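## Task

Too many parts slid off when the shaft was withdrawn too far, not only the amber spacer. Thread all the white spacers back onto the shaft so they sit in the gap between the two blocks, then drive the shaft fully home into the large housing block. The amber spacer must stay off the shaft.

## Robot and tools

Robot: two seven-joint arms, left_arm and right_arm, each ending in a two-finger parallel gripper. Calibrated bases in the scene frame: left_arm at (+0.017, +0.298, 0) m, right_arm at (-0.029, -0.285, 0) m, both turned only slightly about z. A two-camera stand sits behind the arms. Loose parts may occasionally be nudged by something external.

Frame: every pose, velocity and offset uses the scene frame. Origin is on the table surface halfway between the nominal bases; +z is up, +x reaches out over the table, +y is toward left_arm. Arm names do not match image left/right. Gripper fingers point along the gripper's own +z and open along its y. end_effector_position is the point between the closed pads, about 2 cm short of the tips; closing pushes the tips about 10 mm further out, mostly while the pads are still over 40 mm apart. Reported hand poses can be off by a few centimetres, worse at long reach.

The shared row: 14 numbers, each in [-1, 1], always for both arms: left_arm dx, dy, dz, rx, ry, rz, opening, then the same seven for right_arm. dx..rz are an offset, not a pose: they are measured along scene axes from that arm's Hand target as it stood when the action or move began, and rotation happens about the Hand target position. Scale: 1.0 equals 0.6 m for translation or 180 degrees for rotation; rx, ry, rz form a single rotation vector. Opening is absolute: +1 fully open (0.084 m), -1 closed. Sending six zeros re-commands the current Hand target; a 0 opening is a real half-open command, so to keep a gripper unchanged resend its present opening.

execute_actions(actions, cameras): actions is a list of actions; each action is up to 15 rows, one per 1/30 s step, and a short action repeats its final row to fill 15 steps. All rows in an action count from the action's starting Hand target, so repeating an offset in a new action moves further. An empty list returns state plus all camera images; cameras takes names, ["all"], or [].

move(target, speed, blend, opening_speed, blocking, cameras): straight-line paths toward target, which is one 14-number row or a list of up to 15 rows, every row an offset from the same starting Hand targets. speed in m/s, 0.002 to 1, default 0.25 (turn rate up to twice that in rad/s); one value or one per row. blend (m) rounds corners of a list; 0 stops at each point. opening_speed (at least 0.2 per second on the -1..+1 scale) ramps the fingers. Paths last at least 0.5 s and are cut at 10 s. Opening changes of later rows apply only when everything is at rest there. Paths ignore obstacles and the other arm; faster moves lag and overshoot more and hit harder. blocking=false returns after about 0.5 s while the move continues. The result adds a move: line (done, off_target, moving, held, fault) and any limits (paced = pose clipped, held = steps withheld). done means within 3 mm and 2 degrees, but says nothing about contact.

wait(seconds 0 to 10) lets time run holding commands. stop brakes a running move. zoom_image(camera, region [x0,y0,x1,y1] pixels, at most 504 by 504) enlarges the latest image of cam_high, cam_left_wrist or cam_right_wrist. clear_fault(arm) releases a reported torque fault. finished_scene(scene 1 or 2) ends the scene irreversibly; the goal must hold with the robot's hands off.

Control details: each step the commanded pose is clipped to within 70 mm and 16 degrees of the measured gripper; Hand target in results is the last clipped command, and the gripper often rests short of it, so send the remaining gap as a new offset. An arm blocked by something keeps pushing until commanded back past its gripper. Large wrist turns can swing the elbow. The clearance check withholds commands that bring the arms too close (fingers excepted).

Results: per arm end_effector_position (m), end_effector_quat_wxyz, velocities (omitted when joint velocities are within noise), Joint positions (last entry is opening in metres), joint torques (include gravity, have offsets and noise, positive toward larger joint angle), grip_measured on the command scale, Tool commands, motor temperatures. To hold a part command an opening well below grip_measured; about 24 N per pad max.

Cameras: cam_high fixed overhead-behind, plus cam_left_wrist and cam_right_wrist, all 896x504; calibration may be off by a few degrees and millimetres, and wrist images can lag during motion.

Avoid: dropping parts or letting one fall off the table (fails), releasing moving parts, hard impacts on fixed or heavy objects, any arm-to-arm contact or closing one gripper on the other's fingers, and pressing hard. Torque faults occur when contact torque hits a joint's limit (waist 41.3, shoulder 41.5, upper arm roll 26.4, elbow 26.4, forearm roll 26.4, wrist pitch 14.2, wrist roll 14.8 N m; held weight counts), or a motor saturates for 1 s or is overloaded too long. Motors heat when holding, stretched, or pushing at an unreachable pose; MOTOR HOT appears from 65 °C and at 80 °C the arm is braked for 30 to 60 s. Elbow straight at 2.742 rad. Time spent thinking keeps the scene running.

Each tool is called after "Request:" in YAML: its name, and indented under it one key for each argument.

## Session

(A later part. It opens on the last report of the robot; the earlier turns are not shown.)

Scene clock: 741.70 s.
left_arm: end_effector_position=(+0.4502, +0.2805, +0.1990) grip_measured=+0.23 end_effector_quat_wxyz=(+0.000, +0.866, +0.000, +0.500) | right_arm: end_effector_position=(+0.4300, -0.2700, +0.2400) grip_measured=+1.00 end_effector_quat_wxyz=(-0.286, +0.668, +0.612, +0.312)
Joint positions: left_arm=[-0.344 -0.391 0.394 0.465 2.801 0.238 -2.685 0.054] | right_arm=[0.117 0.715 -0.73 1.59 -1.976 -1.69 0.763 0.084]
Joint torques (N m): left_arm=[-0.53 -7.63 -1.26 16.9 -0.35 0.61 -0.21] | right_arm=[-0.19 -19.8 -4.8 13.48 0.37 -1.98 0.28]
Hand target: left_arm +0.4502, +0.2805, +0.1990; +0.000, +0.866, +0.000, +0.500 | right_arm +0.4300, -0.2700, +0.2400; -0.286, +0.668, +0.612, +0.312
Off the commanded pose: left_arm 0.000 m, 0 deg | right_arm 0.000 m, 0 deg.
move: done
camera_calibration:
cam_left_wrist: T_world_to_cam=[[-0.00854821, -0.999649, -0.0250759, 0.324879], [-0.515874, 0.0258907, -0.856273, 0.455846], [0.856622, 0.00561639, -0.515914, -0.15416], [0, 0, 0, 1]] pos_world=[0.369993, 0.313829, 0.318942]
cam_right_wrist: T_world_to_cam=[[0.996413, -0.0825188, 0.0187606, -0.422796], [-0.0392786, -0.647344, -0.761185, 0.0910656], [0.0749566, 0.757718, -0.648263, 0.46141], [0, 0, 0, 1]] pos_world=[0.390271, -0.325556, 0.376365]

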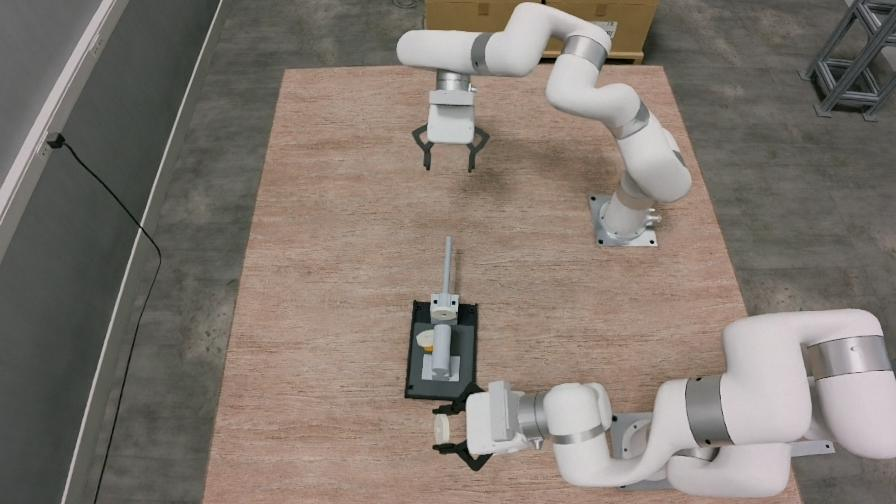

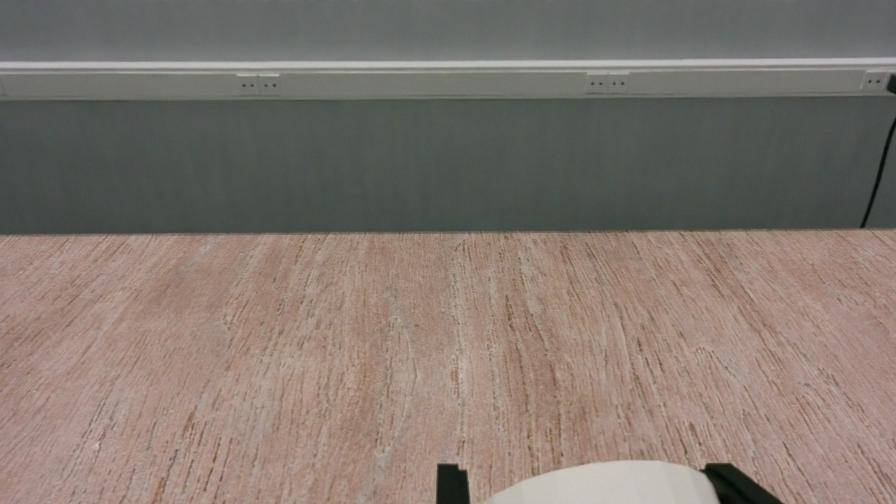

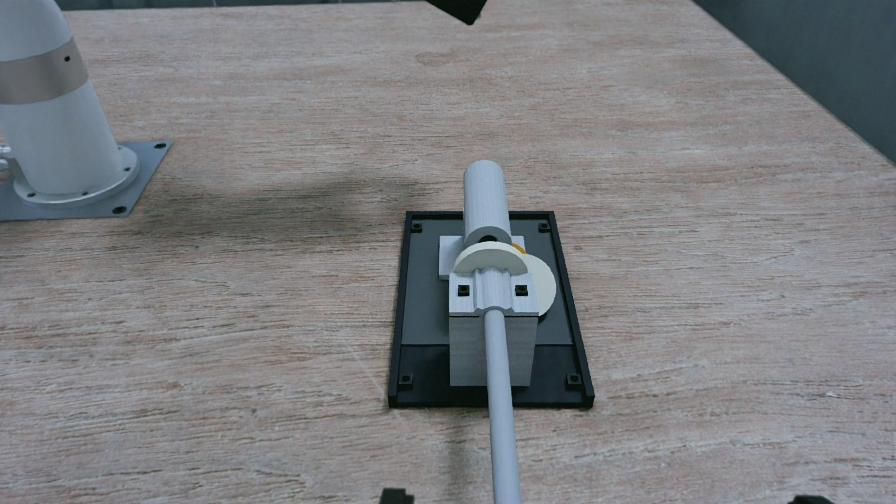

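Request:
move:
  target: [0,0,-0.17,0,0.1111,0,-0.1,0,0,0,0,0,0,1]
  cameras: ["all"]

Request:
zoom_image:
  camera: "cam_high"
  region: [420, 370, 540, 480]

Scene clock: 760.77 s.
left_arm: end_effector_position=(+0.4502, +0.2805, +0.0971) grip_measured=+0.23 end_effector_quat_wxyz=(-0.001, +0.940, +0.000, +0.342) | right_arm: end_effector_position=(+0.4300, -0.2700, +0.2400) grip_measured=+1.00 end_effector_quat_wxyz=(-0.286, +0.668, +0.612, +0.312)
Joint positions: left_arm=[-0.429 0.016 0.443 0.68 2.957 0.033 -2.972 0.054] | right_arm=[0.117 0.715 -0.73 1.59 -1.976 -1.69 0.763 0.084]
Joint torques (N m): left_arm=[0.83 -11.69 -0.11 14.86 -0.01 -0.2 -0.1] | right_arm=[-0.36 -19.76 -4.85 13.32 0.41 -2.07 0.24]
Hand target: left_arm +0.4502, +0.2805, +0.0970; +0.000, +0.940, +0.000, +0.342 | right_arm +0.4300, -0.2700, +0.2400; -0.286, +0.668, +0.612, +0.312
Off the commanded pose: left_arm 0.000 m, 0 deg | right_arm 0.000 m, 0 deg.
move: done
camera_calibration:
cam_left_wrist: T_world_to_cam=[[-0.0157998, -0.999638, -0.0217852, 0.325152], [-0.77766, 0.0259806, -0.628148, 0.464158], [0.628486, 0.00701687, -0.777789, -0.0790485], [0, 0, 0, 1]] pos_world=[0.415775, 0.31353, 0.23716]
cam_right_wrist: T_world_to_cam=[[0.996413, -0.0825188, 0.0187606, -0.422796], [-0.0392786, -0.647344, -0.761185, 0.0910656], [0.0749566, 0.757718, -0.648263, 0.46141], [0, 0, 0, 1]] pos_world=[0.390271, -0.325556, 0.376365]

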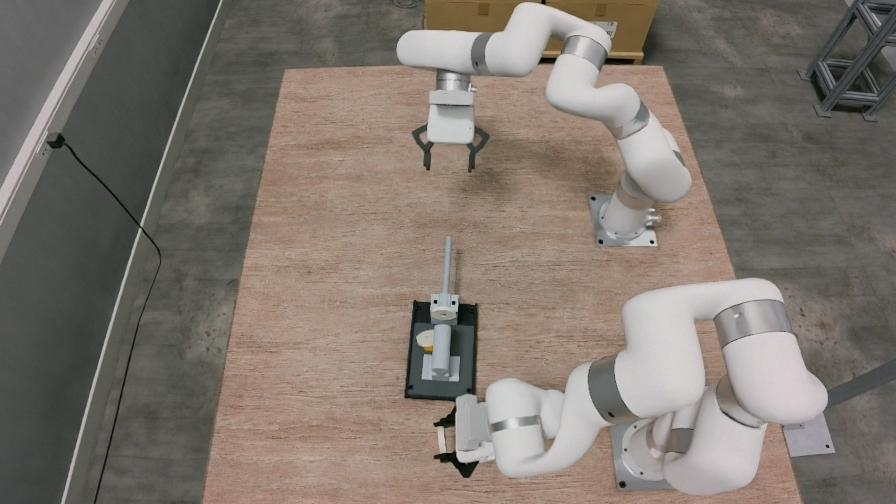

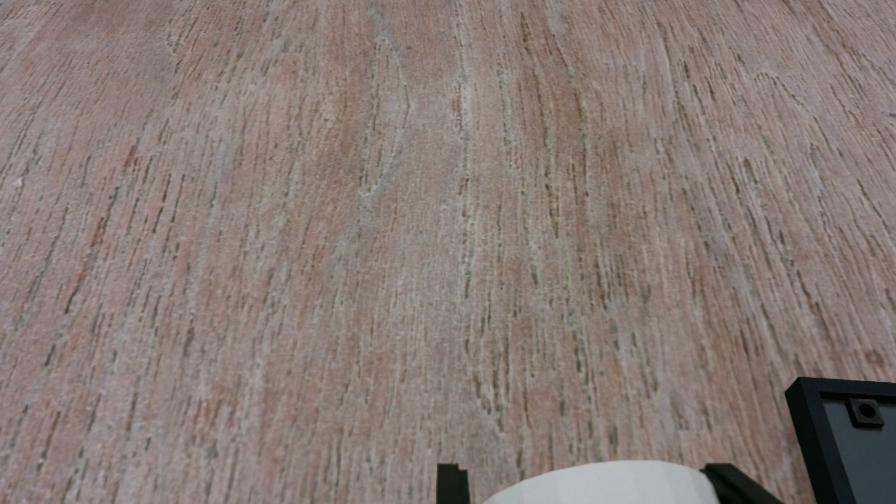

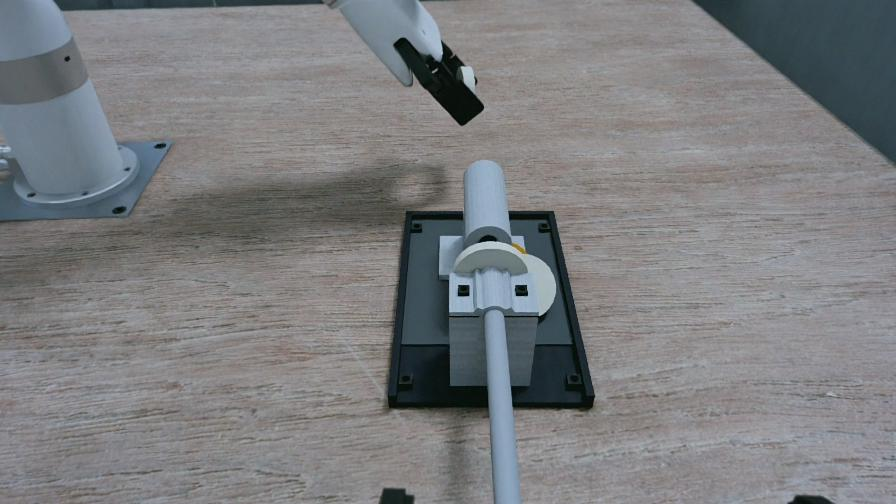

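Scaled by 4.200 from the camera's 896x504 image, which has a finer 1280x720 frame.

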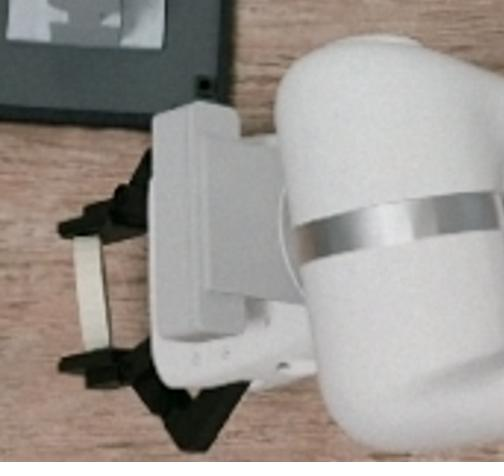

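Request:
move:
  target: [0,0,-0.1,0,0,0,-0.1,0,0,0,0,0,0,1]
  speed: 0.1
  cameras: ["all"]

Request:
zoom_image:
  camera: "cam_right_wrist"
  region: [300, 0, 560, 200]

Scene clock: 776.87 s.
left_arm: end_effector_position=(+0.4502, +0.2805, +0.0370) grip_measured=+0.23 end_effector_quat_wxyz=(+0.000, +0.940, +0.000, +0.342) | right_arm: end_effector_position=(+0.4300, -0.2700, +0.2400) grip_measured=+1.00 end_effector_quat_wxyz=(-0.286, +0.668, +0.612, +0.312)
Joint positions: left_arm=[-0.401 0.19 0.359 0.659 3.149 0.215 -3.25 0.054] | right_arm=[0.117 0.715 -0.73 1.59 -1.976 -1.69 0.763 0.084]
Joint torques (N m): left_arm=[1.24 -13.63 0.81 12.71 0.43 -0.04 -0.07] | right_arm=[-0.38 -19.72 -4.82 13.42 0.33 -1.93 0.35]
Hand target: left_arm +0.4502, +0.2805, +0.0370; +0.000, +0.940, +0.000, +0.342 | right_arm +0.4300, -0.2700, +0.2400; -0.286, +0.668, +0.612, +0.312
Off the commanded pose: left_arm 0.000 m, 0 deg | right_arm 0.000 m, 0 deg.
move: done
camera_calibration:
cam_left_wrist: T_world_to_cam=[[-0.0166065, -0.999649, -0.0206416, 0.324282], [-0.777551, 0.0258903, -0.628287, 0.426546], [0.628601, 0.00561624, -0.777708, -0.125405], [0, 0, 0, 1]] pos_world=[0.415877, 0.313829, 0.177158]
cam_right_wrist: T_world_to_cam=[[0.996413, -0.0825188, 0.0187606, -0.422796], [-0.0392786, -0.647344, -0.761185, 0.0910656], [0.0749566, 0.757718, -0.648263, 0.46141], [0, 0, 0, 1]] pos_world=[0.390271, -0.325556, 0.376365]

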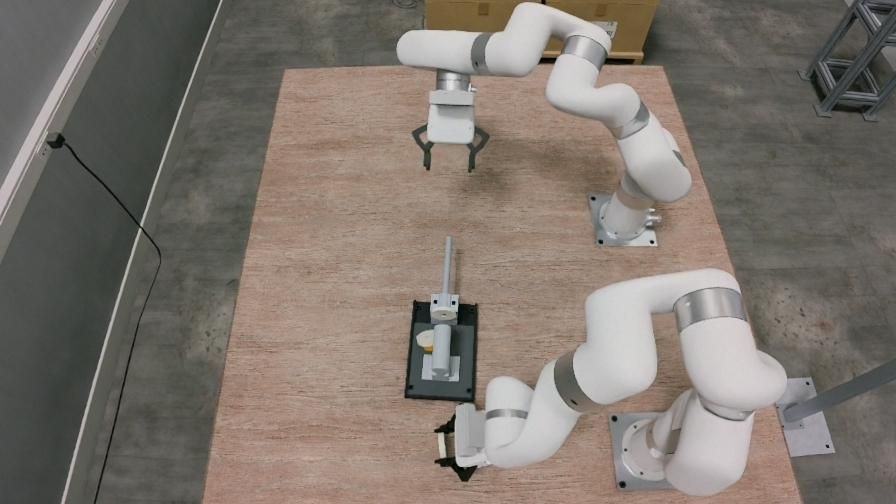

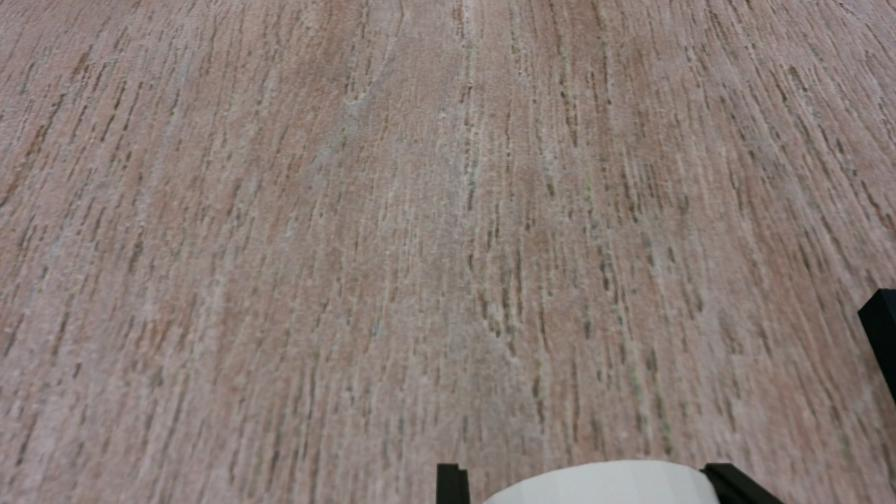

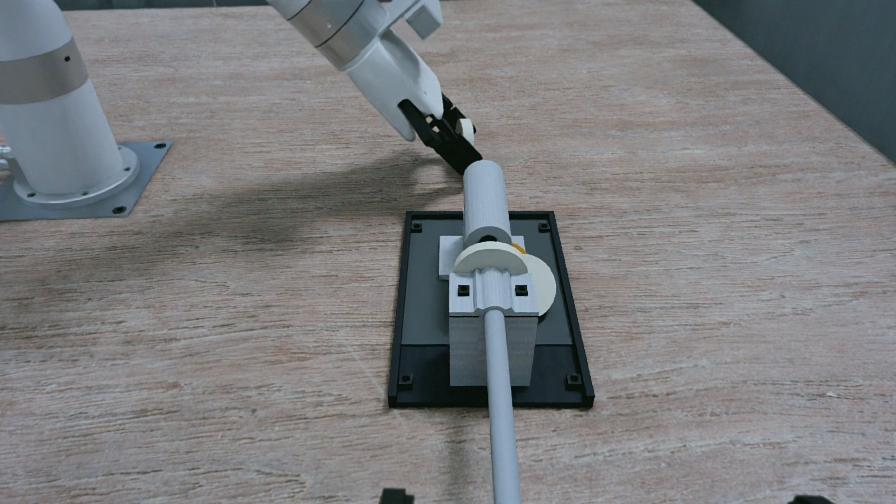

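Scaled by 1.938 from the camera's 896x504 image, which has a finer 1280x720 frame.

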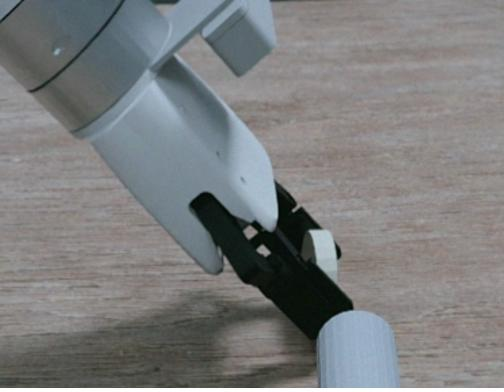

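Request:
move:
  target: [0,0,-0.0067,0,0,0,-0.1,0,0,0,0,0,0,1]
  speed: 0.03

Request:
move:
  target: [0,0,-0.005,0,0,0,-0.1,0,0,0,0,0,0,1]
  speed: 0.03

Request:
move:
  target: [0,0,-0.005,0,0,0,-0.1,0,0,0,0,0,0,1]
  speed: 0.03
  cameras: ["cam_left_wrist","cam_right_wrist"]

Request:
zoom_image:
  camera: "cam_left_wrist"
  region: [400, 404, 800, 504]

Scene clock: 785.07 s.
left_arm: end_effector_position=(+0.4502, +0.2805, +0.0330) grip_measured=+0.23 end_effector_quat_wxyz=(+0.000, +0.940, +0.000, +0.342) | right_arm: end_effector_position=(+0.4300, -0.2700, +0.2400) grip_measured=+1.00 end_effector_quat_wxyz=(-0.286, +0.668, +0.612, +0.312)
Joint positions: left_arm=[-0.398 0.202 0.355 0.658 3.154 0.228 -3.258 0.054] | right_arm=[0.117 0.715 -0.73 1.59 -1.976 -1.69 0.763 0.084]
Joint torques (N m): left_arm=[1.1 -13.7 0.8 12.05 0.18 -0.09 -0.16] | right_arm=[-0.33 -19.78 -4.85 13.39 0.45 -2.02 0.3]
Hand target: left_arm +0.4502, +0.2805, +0.0330; +0.000, +0.940, +0.000, +0.342 | right_arm +0.4300, -0.2700, +0.2400; -0.286, +0.668, +0.612, +0.312
Off the commanded pose: left_arm 0.000 m, 0 deg | right_arm 0.000 m, 0 deg.
move: done

Scene clock: 785.77 s.
left_arm: end_effector_position=(+0.4502, +0.2805, +0.0300) grip_measured=+0.23 end_effector_quat_wxyz=(+0.000, +0.940, +0.000, +0.342) | right_arm: end_effector_position=(+0.4300, -0.2700, +0.2400) grip_measured=+1.00 end_effector_quat_wxyz=(-0.286, +0.668, +0.612, +0.312)
Joint positions: left_arm=[-0.396 0.212 0.351 0.658 3.156 0.237 -3.264 0.054] | right_arm=[0.117 0.715 -0.73 1.59 -1.976 -1.69 0.763 0.084]
Joint torques (N m): left_arm=[0.89 -12.64 0.69 11.39 0.22 -0.1 -0.13] | right_arm=[-0.2 -19.86 -4.81 13.45 0.51 -2.07 0.3]
Hand target: left_arm +0.4502, +0.2805, +0.0300; +0.000, +0.940, +0.000, +0.342 | right_arm +0.4300, -0.2700, +0.2400; -0.286, +0.668, +0.612, +0.312
Off the commanded pose: left_arm 0.000 m, 0 deg | right_arm 0.000 m, 0 deg.
move: done

Scene clock: 786.47 s.
left_arm: end_effector_position=(+0.4502, +0.2805, +0.0270) grip_measured=+0.23 end_effector_quat_wxyz=(+0.000, +0.940, +0.000, +0.342) | right_arm: end_effector_position=(+0.4300, -0.2700, +0.2400) grip_measured=+1.00 end_effector_quat_wxyz=(-0.286, +0.668, +0.612, +0.312)
Joint positions: left_arm=[-0.394 0.221 0.348 0.658 3.159 0.246 -3.269 0.054] | right_arm=[0.117 0.715 -0.73 1.59 -1.976 -1.69 0.763 0.084]
Joint torques (N m): left_arm=[1.83 -4.95 0.7 2.95 0.28 -1.59 -0.24] | right_arm=[-0.35 -19.79 -4.88 13.4 0.31 -1.95 0.33]
Hand target: left_arm +0.4502, +0.2805, +0.0270; +0.000, +0.940, +0.000, +0.342 | right_arm +0.4300, -0.2700, +0.2400; -0.286, +0.668, +0.612, +0.312
Off the commanded pose: left_arm 0.000 m, 0 deg | right_arm 0.000 m, 0 deg.
move: done
camera_calibration:
cam_left_wrist: T_world_to_cam=[[-0.0166698, -0.99965, -0.0205642, 0.323989], [-0.777549, 0.025891, -0.628289, 0.420265], [0.628601, 0.00551625, -0.777708, -0.133151], [0, 0, 0, 1]] pos_world=[0.415877, 0.313729, 0.167158]
cam_right_wrist: T_world_to_cam=[[0.996413, -0.0825188, 0.0187606, -0.422796], [-0.0392786, -0.647344, -0.761185, 0.0910656], [0.0749566, 0.757718, -0.648263, 0.46141], [0, 0, 0, 1]] pos_world=[0.390271, -0.325556, 0.376365]
Images, in order (width x height): cam_left_wrist 896x504, cam_right_wrist 896x504.

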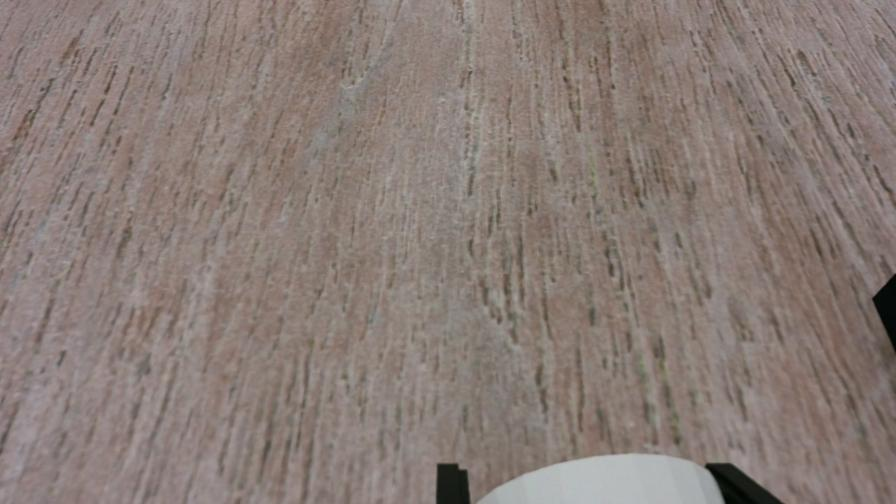

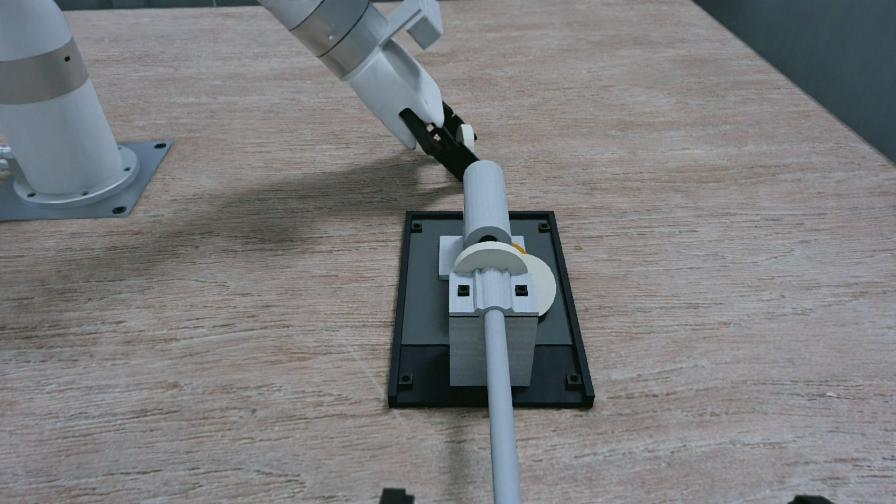

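Scaled by 1.260 from the camera's 896x504 image, which has a finer 1280x720 frame.

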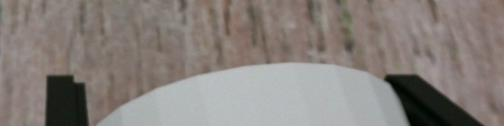

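Request:
move:
  target:
    - [0,0,0.0038,0,0,0,-0.1,0,0,0,0,0,0,1]
    - [0,0,0.0038,0,0,0,0.45,0,0,0,0,0,0,1]
  speed: 0.03
  opening_speed: 0.4
  cameras: ["cam_left_wrist","cam_right_wrist","cam_high"]

Request:
zoom_image:
  camera: "cam_high"
  region: [420, 370, 540, 480]

Scene clock: 793.97 s.
left_arm: end_effector_position=(+0.4502, +0.2805, +0.0293) grip_measured=+0.44 end_effector_quat_wxyz=(+0.000, +0.940, +0.000, +0.342) | right_arm: end_effector_position=(+0.4300, -0.2700, +0.2400) grip_measured=+1.00 end_effector_quat_wxyz=(-0.286, +0.668, +0.612, +0.312)
Joint positions: left_arm=[-0.396 0.214 0.351 0.658 3.157 0.239 -3.265 0.063] | right_arm=[0.117 0.715 -0.73 1.59 -1.976 -1.69 0.763 0.084]
Joint torques (N m): left_arm=[-0.57 -14.52 1.4 11.9 -0.42 0.01 0.16] | right_arm=[-0.53 -19.82 -4.94 13.37 0.39 -2.01 0.35]
Hand target: left_arm +0.4502, +0.2805, +0.0293; +0.000, +0.940, +0.000, +0.342 | right_arm +0.4300, -0.2700, +0.2400; -0.286, +0.668, +0.612, +0.312
Off the commanded pose: left_arm 0.000 m, 0 deg | right_arm 0.000 m, 0 deg.
move: done
camera_calibration:
cam_left_wrist: T_world_to_cam=[[-0.0166065, -0.999649, -0.0206416, 0.324121], [-0.777551, 0.0258903, -0.628287, 0.421645], [0.628601, 0.00561624, -0.777708, -0.131472], [0, 0, 0, 1]] pos_world=[0.415877, 0.313829, 0.169358]
cam_right_wrist: T_world_to_cam=[[0.996413, -0.0825188, 0.0187606, -0.422796], [-0.0392786, -0.647344, -0.761185, 0.0910656], [0.0749566, 0.757718, -0.648263, 0.46141], [0, 0, 0, 1]] pos_world=[0.390271, -0.325556, 0.376365]

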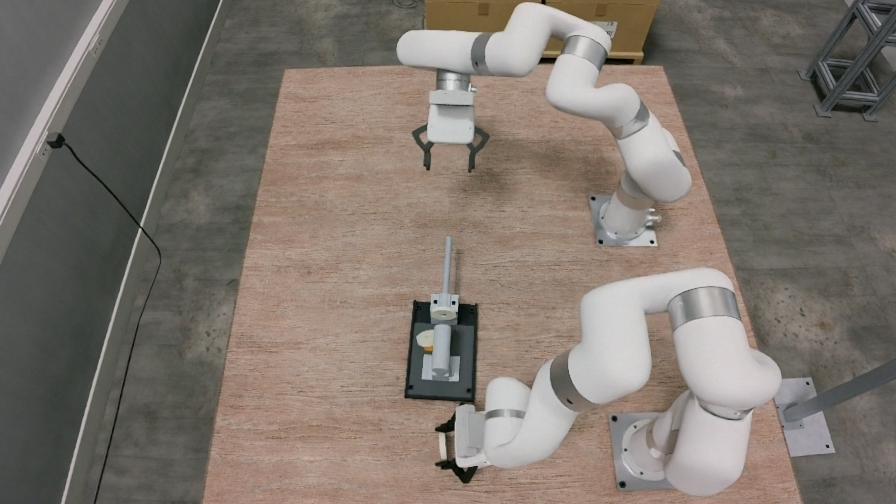

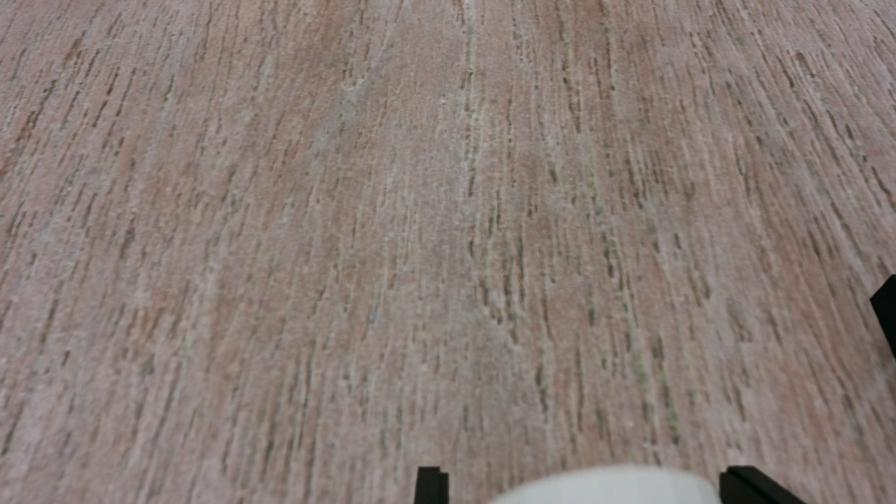

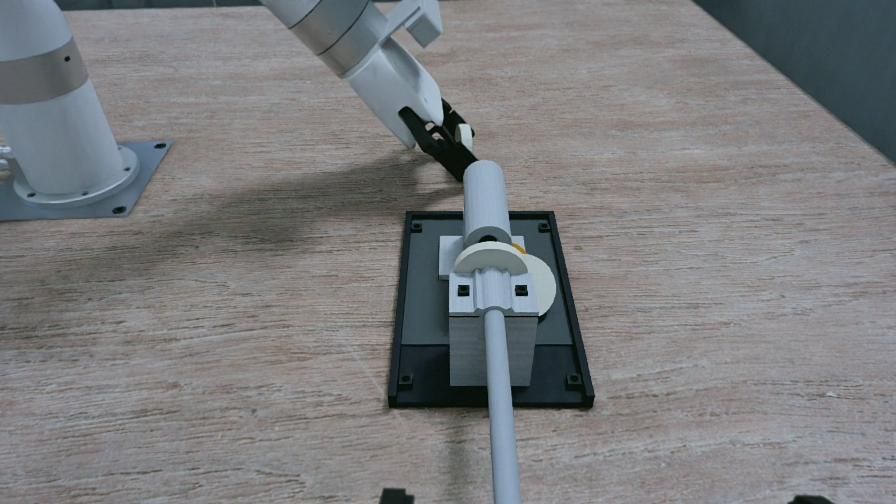

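Scaled by 4.200 from the camera's 896x504 image, which has a finer 1280x720 frame.

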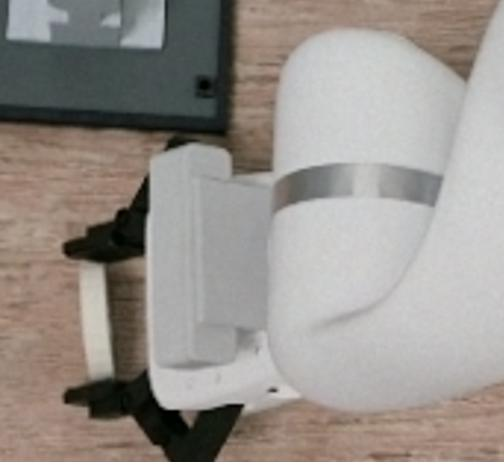

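Request:
move:
  target:
    - [-0.1,0,0.12,0,0,0,0.45,0,0,0,0,0,0,1]
    - [0.003,0,0.3,0.1738,0.1738,-0.4778,0.45,0,0,0,0,0,0,1]
    - [0.003,0,0.185,0.1738,0.1738,-0.4778,-0.4,0,0,0,0,0,0,1]
  speed: 0.25
  blend: [0.01,0.02,0]
  cameras: ["cam_left_wrist","cam_high"]

Request:
zoom_image:
  camera: "cam_high"
  region: [420, 370, 540, 480]

Scene clock: 809.37 s.
left_arm: end_effector_position=(+0.4520, +0.2805, +0.1403) grip_measured=-0.42 end_effector_quat_wxyz=(+0.000, +0.707, -0.707, +0.000) | right_arm: end_effector_position=(+0.4300, -0.2700, +0.2400) grip_measured=+1.00 end_effector_quat_wxyz=(-0.286, +0.668, +0.612, +0.312)
Joint positions: left_arm=[-0.47 0.543 0.662 1.473 2.768 -1.06 -1.291 0.026] | right_arm=[0.117 0.715 -0.73 1.59 -1.976 -1.69 0.763 0.084]
Joint torques (N m): left_arm=[1.17 -19.46 4.51 14.21 -0.53 -1.18 0.18] | right_arm=[-0.5 -19.74 -4.92 13.34 0.35 -2.09 0.32]
Hand target: left_arm +0.4520, +0.2805, +0.1403; +0.000, +0.707, -0.707, +0.000 | right_arm +0.4300, -0.2700, +0.2400; -0.286, +0.668, +0.612, +0.312
Off the commanded pose: left_arm 0.000 m, 0 deg | right_arm 0.000 m, 0 deg.
move: done
camera_calibration:
cam_left_wrist: T_world_to_cam=[[-0.999647, 0.026087, -0.00504387, 0.480763], [0.0259911, 0.999496, 0.0182249, -0.234195], [0.00551676, 0.0180874, -0.999821, 0.262995], [0, 0, 0, 1]] pos_world=[0.485229, 0.216779, 0.269641]
Images, in order (width x height): cam_high 896x504, cam_left_wrist 896x504.

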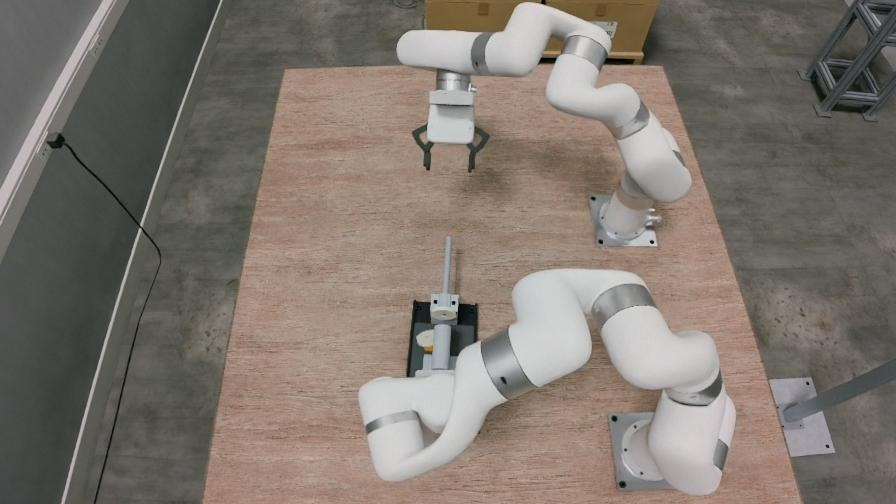

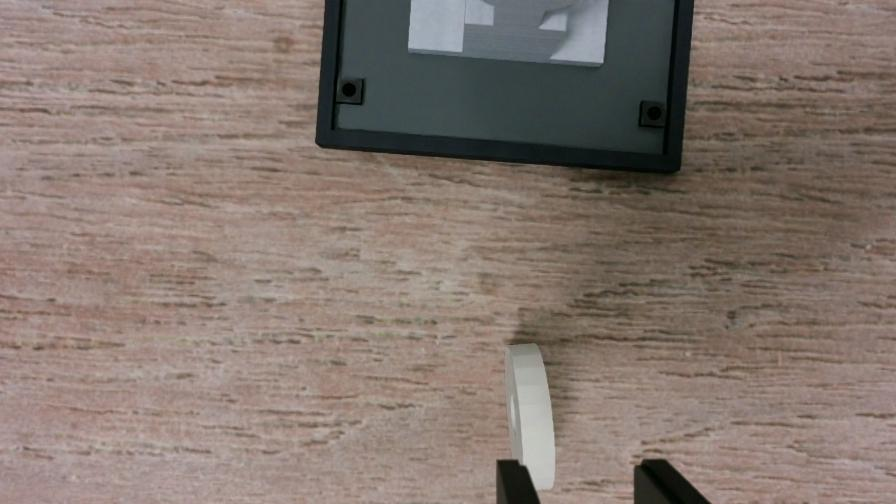

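Scaled by 4.200 from the camera's 896x504 image, which has a finer 1280x720 frame.

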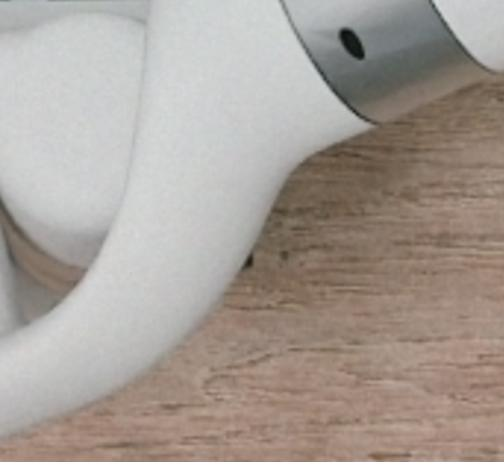

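Request:
zoom_image:
  camera: "cam_left_wrist"
  region: [440, 304, 700, 504]

Scaled by 1.938 from the camera's 896x504 image, which has a finer 1280x720 frame.

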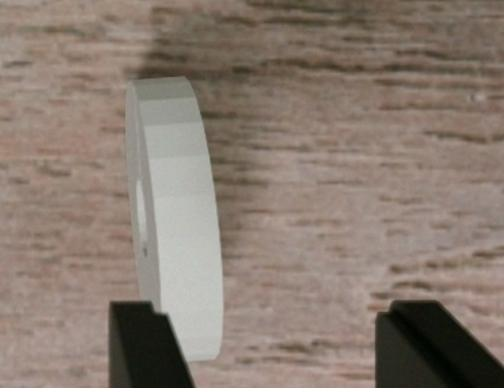

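Request:
move:
  target: [-0.0012,0.0083,-0.075,0,0,0.0272,-0.4,0,0,0,0,0,0,1]
  speed: 0.12
  cameras: ["cam_left_wrist"]

Request:
zoom_image:
  camera: "cam_left_wrist"
  region: [440, 304, 700, 504]

Scene clock: 839.40 s.
left_arm: end_effector_position=(+0.4512, +0.2855, +0.0953) grip_measured=-0.42 end_effector_quat_wxyz=(+0.000, +0.736, -0.677, +0.000) | right_arm: end_effector_position=(+0.4300, -0.2700, +0.2400) grip_measured=+1.00 end_effector_quat_wxyz=(-0.286, +0.668, +0.612, +0.312)
Joint positions: left_arm=[-0.447 0.601 0.649 1.417 2.711 -0.962 -1.316 0.026] | right_arm=[0.117 0.715 -0.73 1.59 -1.976 -1.69 0.763 0.084]
Joint torques (N m): left_arm=[1.01 -20.1 4.85 13.54 -0.48 -1.14 -0.12] | right_arm=[-0.51 -19.73 -4.72 13.47 0.4 -2.07 0.33]
Hand target: left_arm +0.4512, +0.2855, +0.0953; +0.000, +0.736, -0.677, +0.000 | right_arm +0.4300, -0.2700, +0.2400; -0.286, +0.668, +0.612, +0.312
Off the commanded pose: left_arm 0.000 m, 0 deg | right_arm 0.000 m, 0 deg.
move: done
camera_calibration:
cam_left_wrist: T_world_to_cam=[[-0.998223, -0.0593635, -0.0051017, 0.503496], [-0.0594471, 0.998065, 0.0182132, -0.199427], [0.00401063, 0.0184841, -0.999821, 0.21858], [0, 0, 0, 1]] pos_world=[0.48987, 0.22489, 0.224741]
Images, in order (width x height): cam_left_wrist 896x504.

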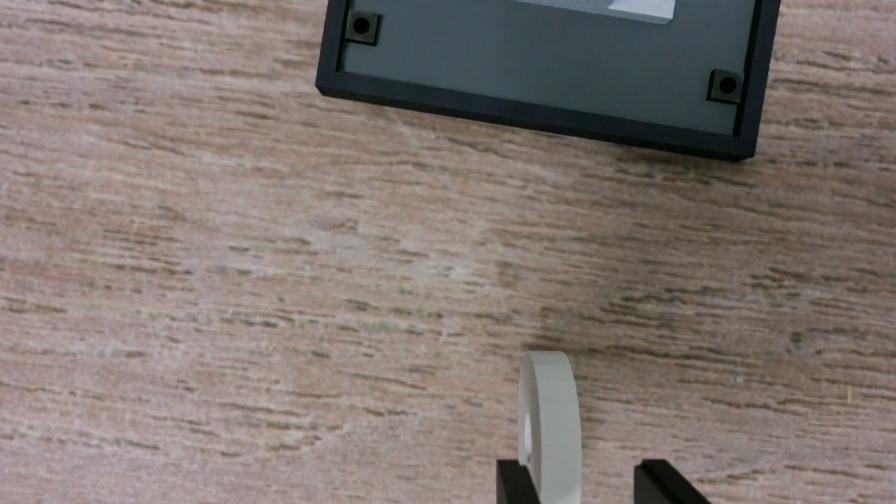

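Scaled by 1.938 from the camera's 896x504 image, which has a finer 1280x720 frame.

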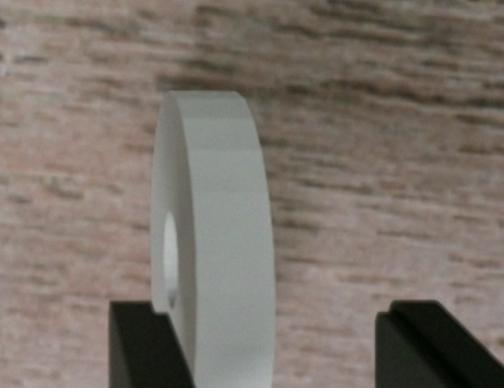

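Request:
move:
  target:
    - [-0.0007,0,-0.048,0,0,0,-0.4,0,0,0,0,0,0,1]
    - [-0.0007,0,-0.048,0,0,0,-0.95,0,0,0,0,0,0,1]
  speed: 0.08
  opening_speed: 0.5
  cameras: ["cam_left_wrist"]

Request:
zoom_image:
  camera: "cam_left_wrist"
  region: [440, 304, 700, 504]

Scene clock: 848.13 s.
left_arm: end_effector_position=(+0.4508, +0.2855, +0.0665) grip_measured=-0.76 end_effector_quat_wxyz=(+0.000, +0.736, -0.677, +0.000) | right_arm: end_effector_position=(+0.4300, -0.2700, +0.2400) grip_measured=+1.00 end_effector_quat_wxyz=(-0.286, +0.668, +0.612, +0.312)
Joint positions: left_arm=[-0.426 0.642 0.622 1.393 2.68 -0.901 -1.289 0.011] | right_arm=[0.117 0.715 -0.73 1.59 -1.976 -1.69 0.763 0.084]
Joint torques (N m): left_arm=[1.03 -20.82 4.87 13.26 -0.4 -1.3 0.13] | right_arm=[-0.5 -19.87 -4.71 13.47 0.5 -2.05 0.29]
Hand target: left_arm +0.4508, +0.2855, +0.0665; +0.000, +0.736, -0.677, +0.000 | right_arm +0.4300, -0.2700, +0.2400; -0.286, +0.668, +0.612, +0.312
Off the commanded pose: left_arm 0.000 m, 0 deg | right_arm 0.000 m, 0 deg.
move: done
camera_calibration:
cam_left_wrist: T_world_to_cam=[[-0.998223, -0.0593639, -0.0051017, 0.50285], [-0.0594476, 0.998065, 0.0182132, -0.19893], [0.00401063, 0.0184841, -0.999821, 0.189687], [0, 0, 0, 1]] pos_world=[0.48937, 0.22489, 0.195841]
Images, in order (width x height): cam_left_wrist 896x504.

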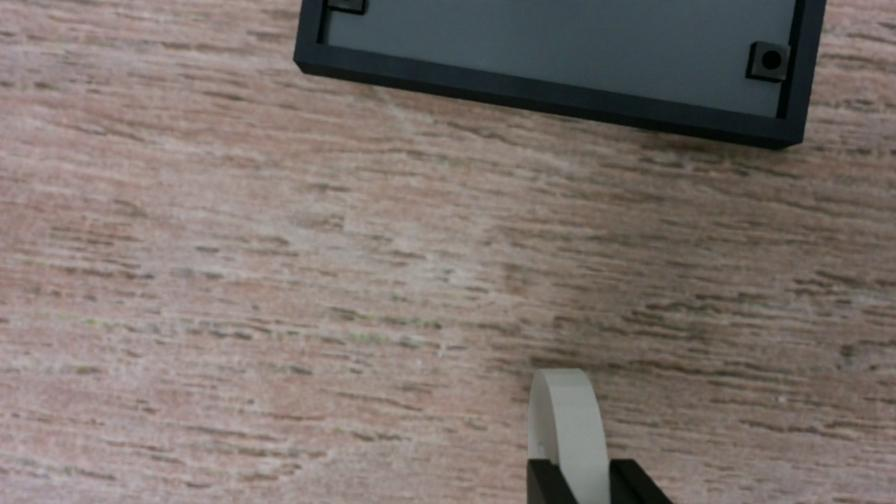

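Scaled by 1.938 from the camera's 896x504 image, which has a finer 1280x720 frame.

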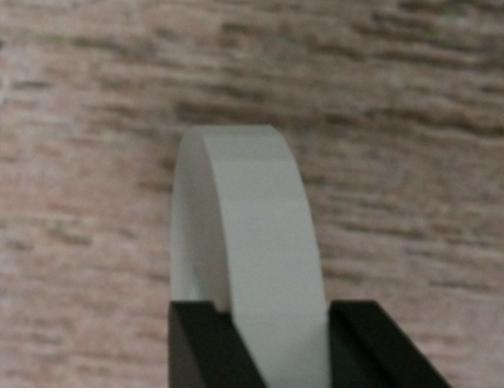

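Request:
move:
  target:
    - [0,0,0.2225,0,0,0,-0.95,0,0,0,0,0,0,1]
    - [-0.0047,-0.4337,0.2225,0,0,0.445,-0.95,0,0,0,0,0,0,1]
  speed: 0.25
  blend: [0.03,0]
  cameras: ["all"]

Request:
zoom_image:
  camera: "cam_right_wrist"
  region: [380, 60, 600, 340]

Request:
zoom_image:
  camera: "cam_left_wrist"
  region: [300, 204, 750, 504]

Scene clock: 890.73 s.
left_arm: end_effector_position=(+0.4480, +0.0253, +0.2000) grip_measured=-0.76 end_effector_quat_wxyz=(+0.000, +0.999, -0.044, +0.000) | right_arm: end_effector_position=(+0.4300, -0.2700, +0.2400) grip_measured=+1.00 end_effector_quat_wxyz=(-0.286, +0.668, +0.612, +0.312)
Joint positions: left_arm=[-0.948 0.876 0.935 2.042 2.47 -1.455 -3.224 0.011] | right_arm=[0.117 0.715 -0.73 1.59 -1.976 -1.69 0.763 0.084]
Joint torques (N m): left_arm=[1.11 -24.09 7.31 12.72 -0.4 -1.36 -0.16] | right_arm=[-0.35 -19.92 -4.79 13.35 0.4 -2.08 0.21]
Hand target: left_arm +0.4480, +0.0253, +0.2000; +0.000, +0.999, -0.044, +0.000 | right_arm +0.4300, -0.2700, +0.2400; -0.286, +0.668, +0.612, +0.312
Off the commanded pose: left_arm 0.000 m, 0 deg | right_arm 0.000 m, 0 deg.
move: done
camera_calibration:
cam_left_wrist: T_world_to_cam=[[-0.113183, -0.993561, -0.00503553, 0.112418], [-0.99342, 0.113074, 0.0182097, 0.498994], [-0.0175231, 0.00706342, -0.999822, 0.338022], [0, 0, 0, 1]] pos_world=[0.514357, 0.0528834, 0.329441]
cam_right_wrist: T_world_to_cam=[[0.996413, -0.0825188, 0.0187606, -0.422796], [-0.0392786, -0.647344, -0.761185, 0.0910656], [0.0749566, 0.757718, -0.648263, 0.46141], [0, 0, 0, 1]] pos_world=[0.390271, -0.325556, 0.376365]

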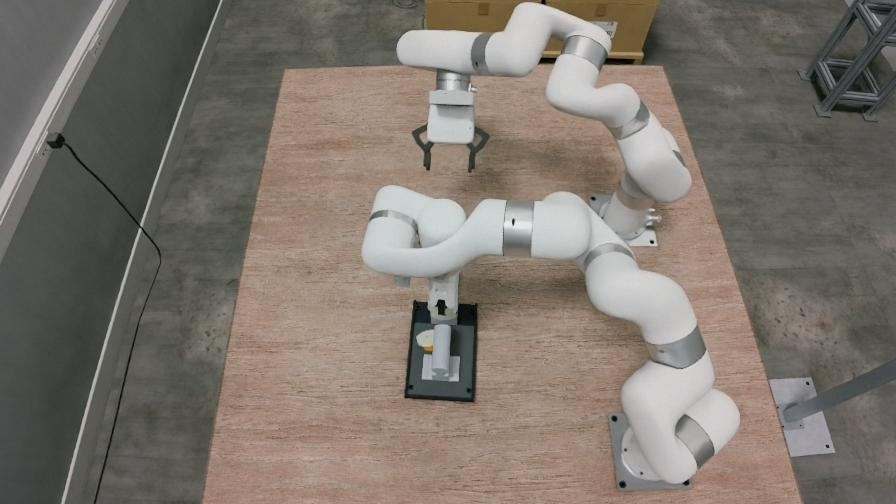

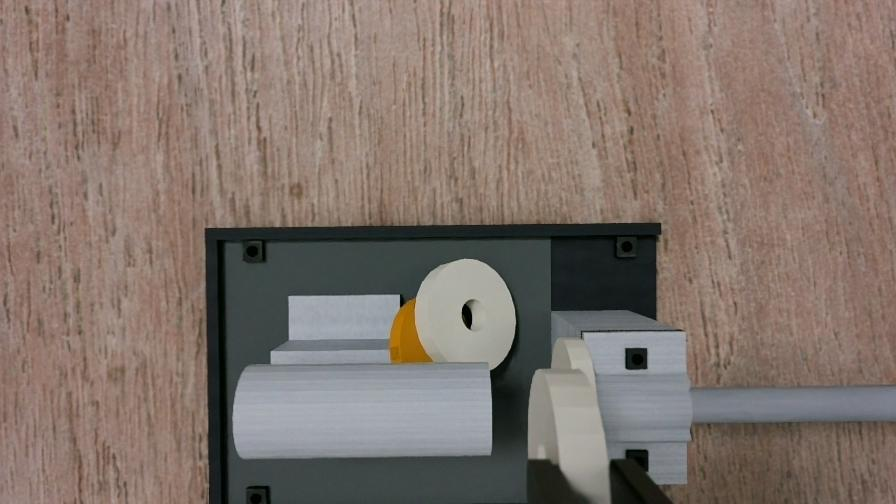

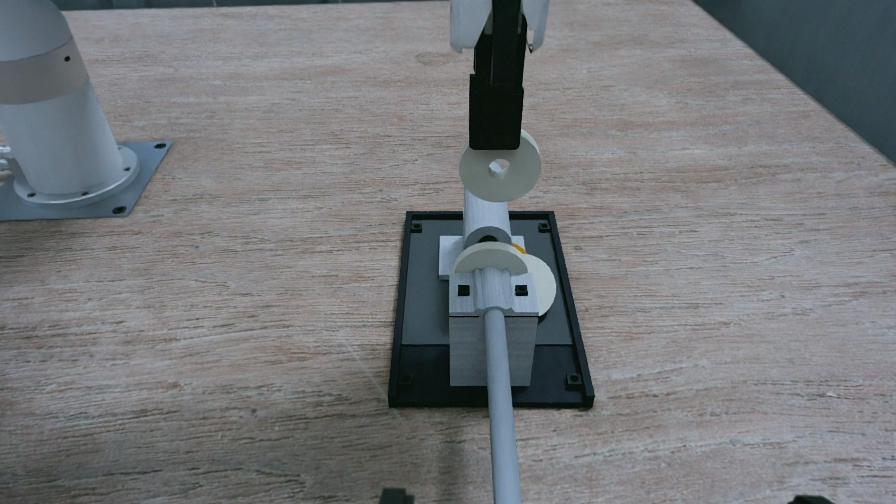

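Scaled by 1.800 from the camera's 896x504 image, which has a finer 1280x720 frame.

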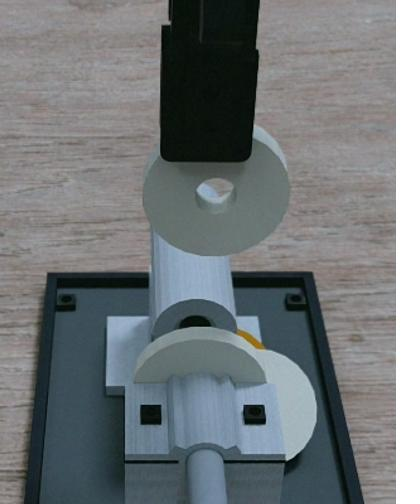

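Scaled by 1.120 from the camera's 896x504 image, which has a finer 1280x720 frame.

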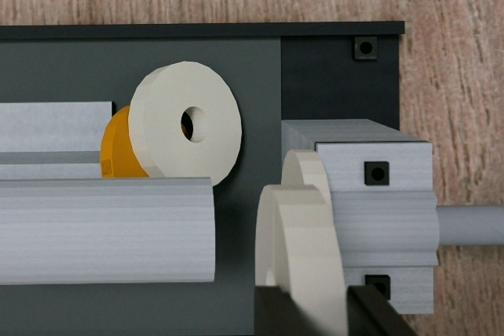

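Request:
zoom_image:
  camera: "cam_right_wrist"
  region: [440, 220, 560, 340]

Request:
zoom_image:
  camera: "cam_right_wrist"
  region: [440, 100, 560, 220]

Scaled by 4.200 from the camera's 896x504 image, which has a finer 1280x720 frame.

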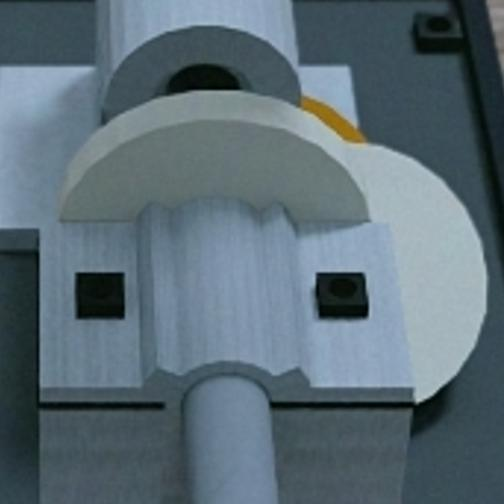

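Scaled by 4.200 from the camera's 896x504 image, which has a finer 1280x720 frame.

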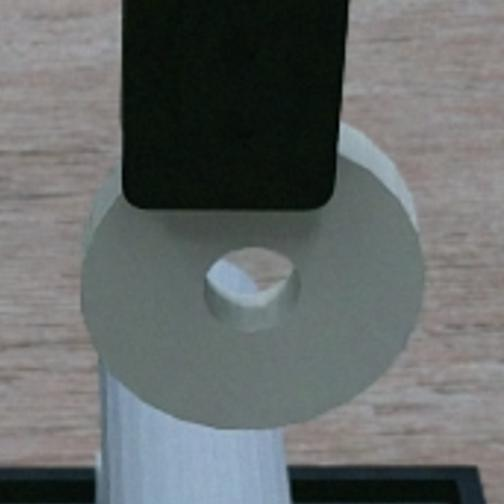

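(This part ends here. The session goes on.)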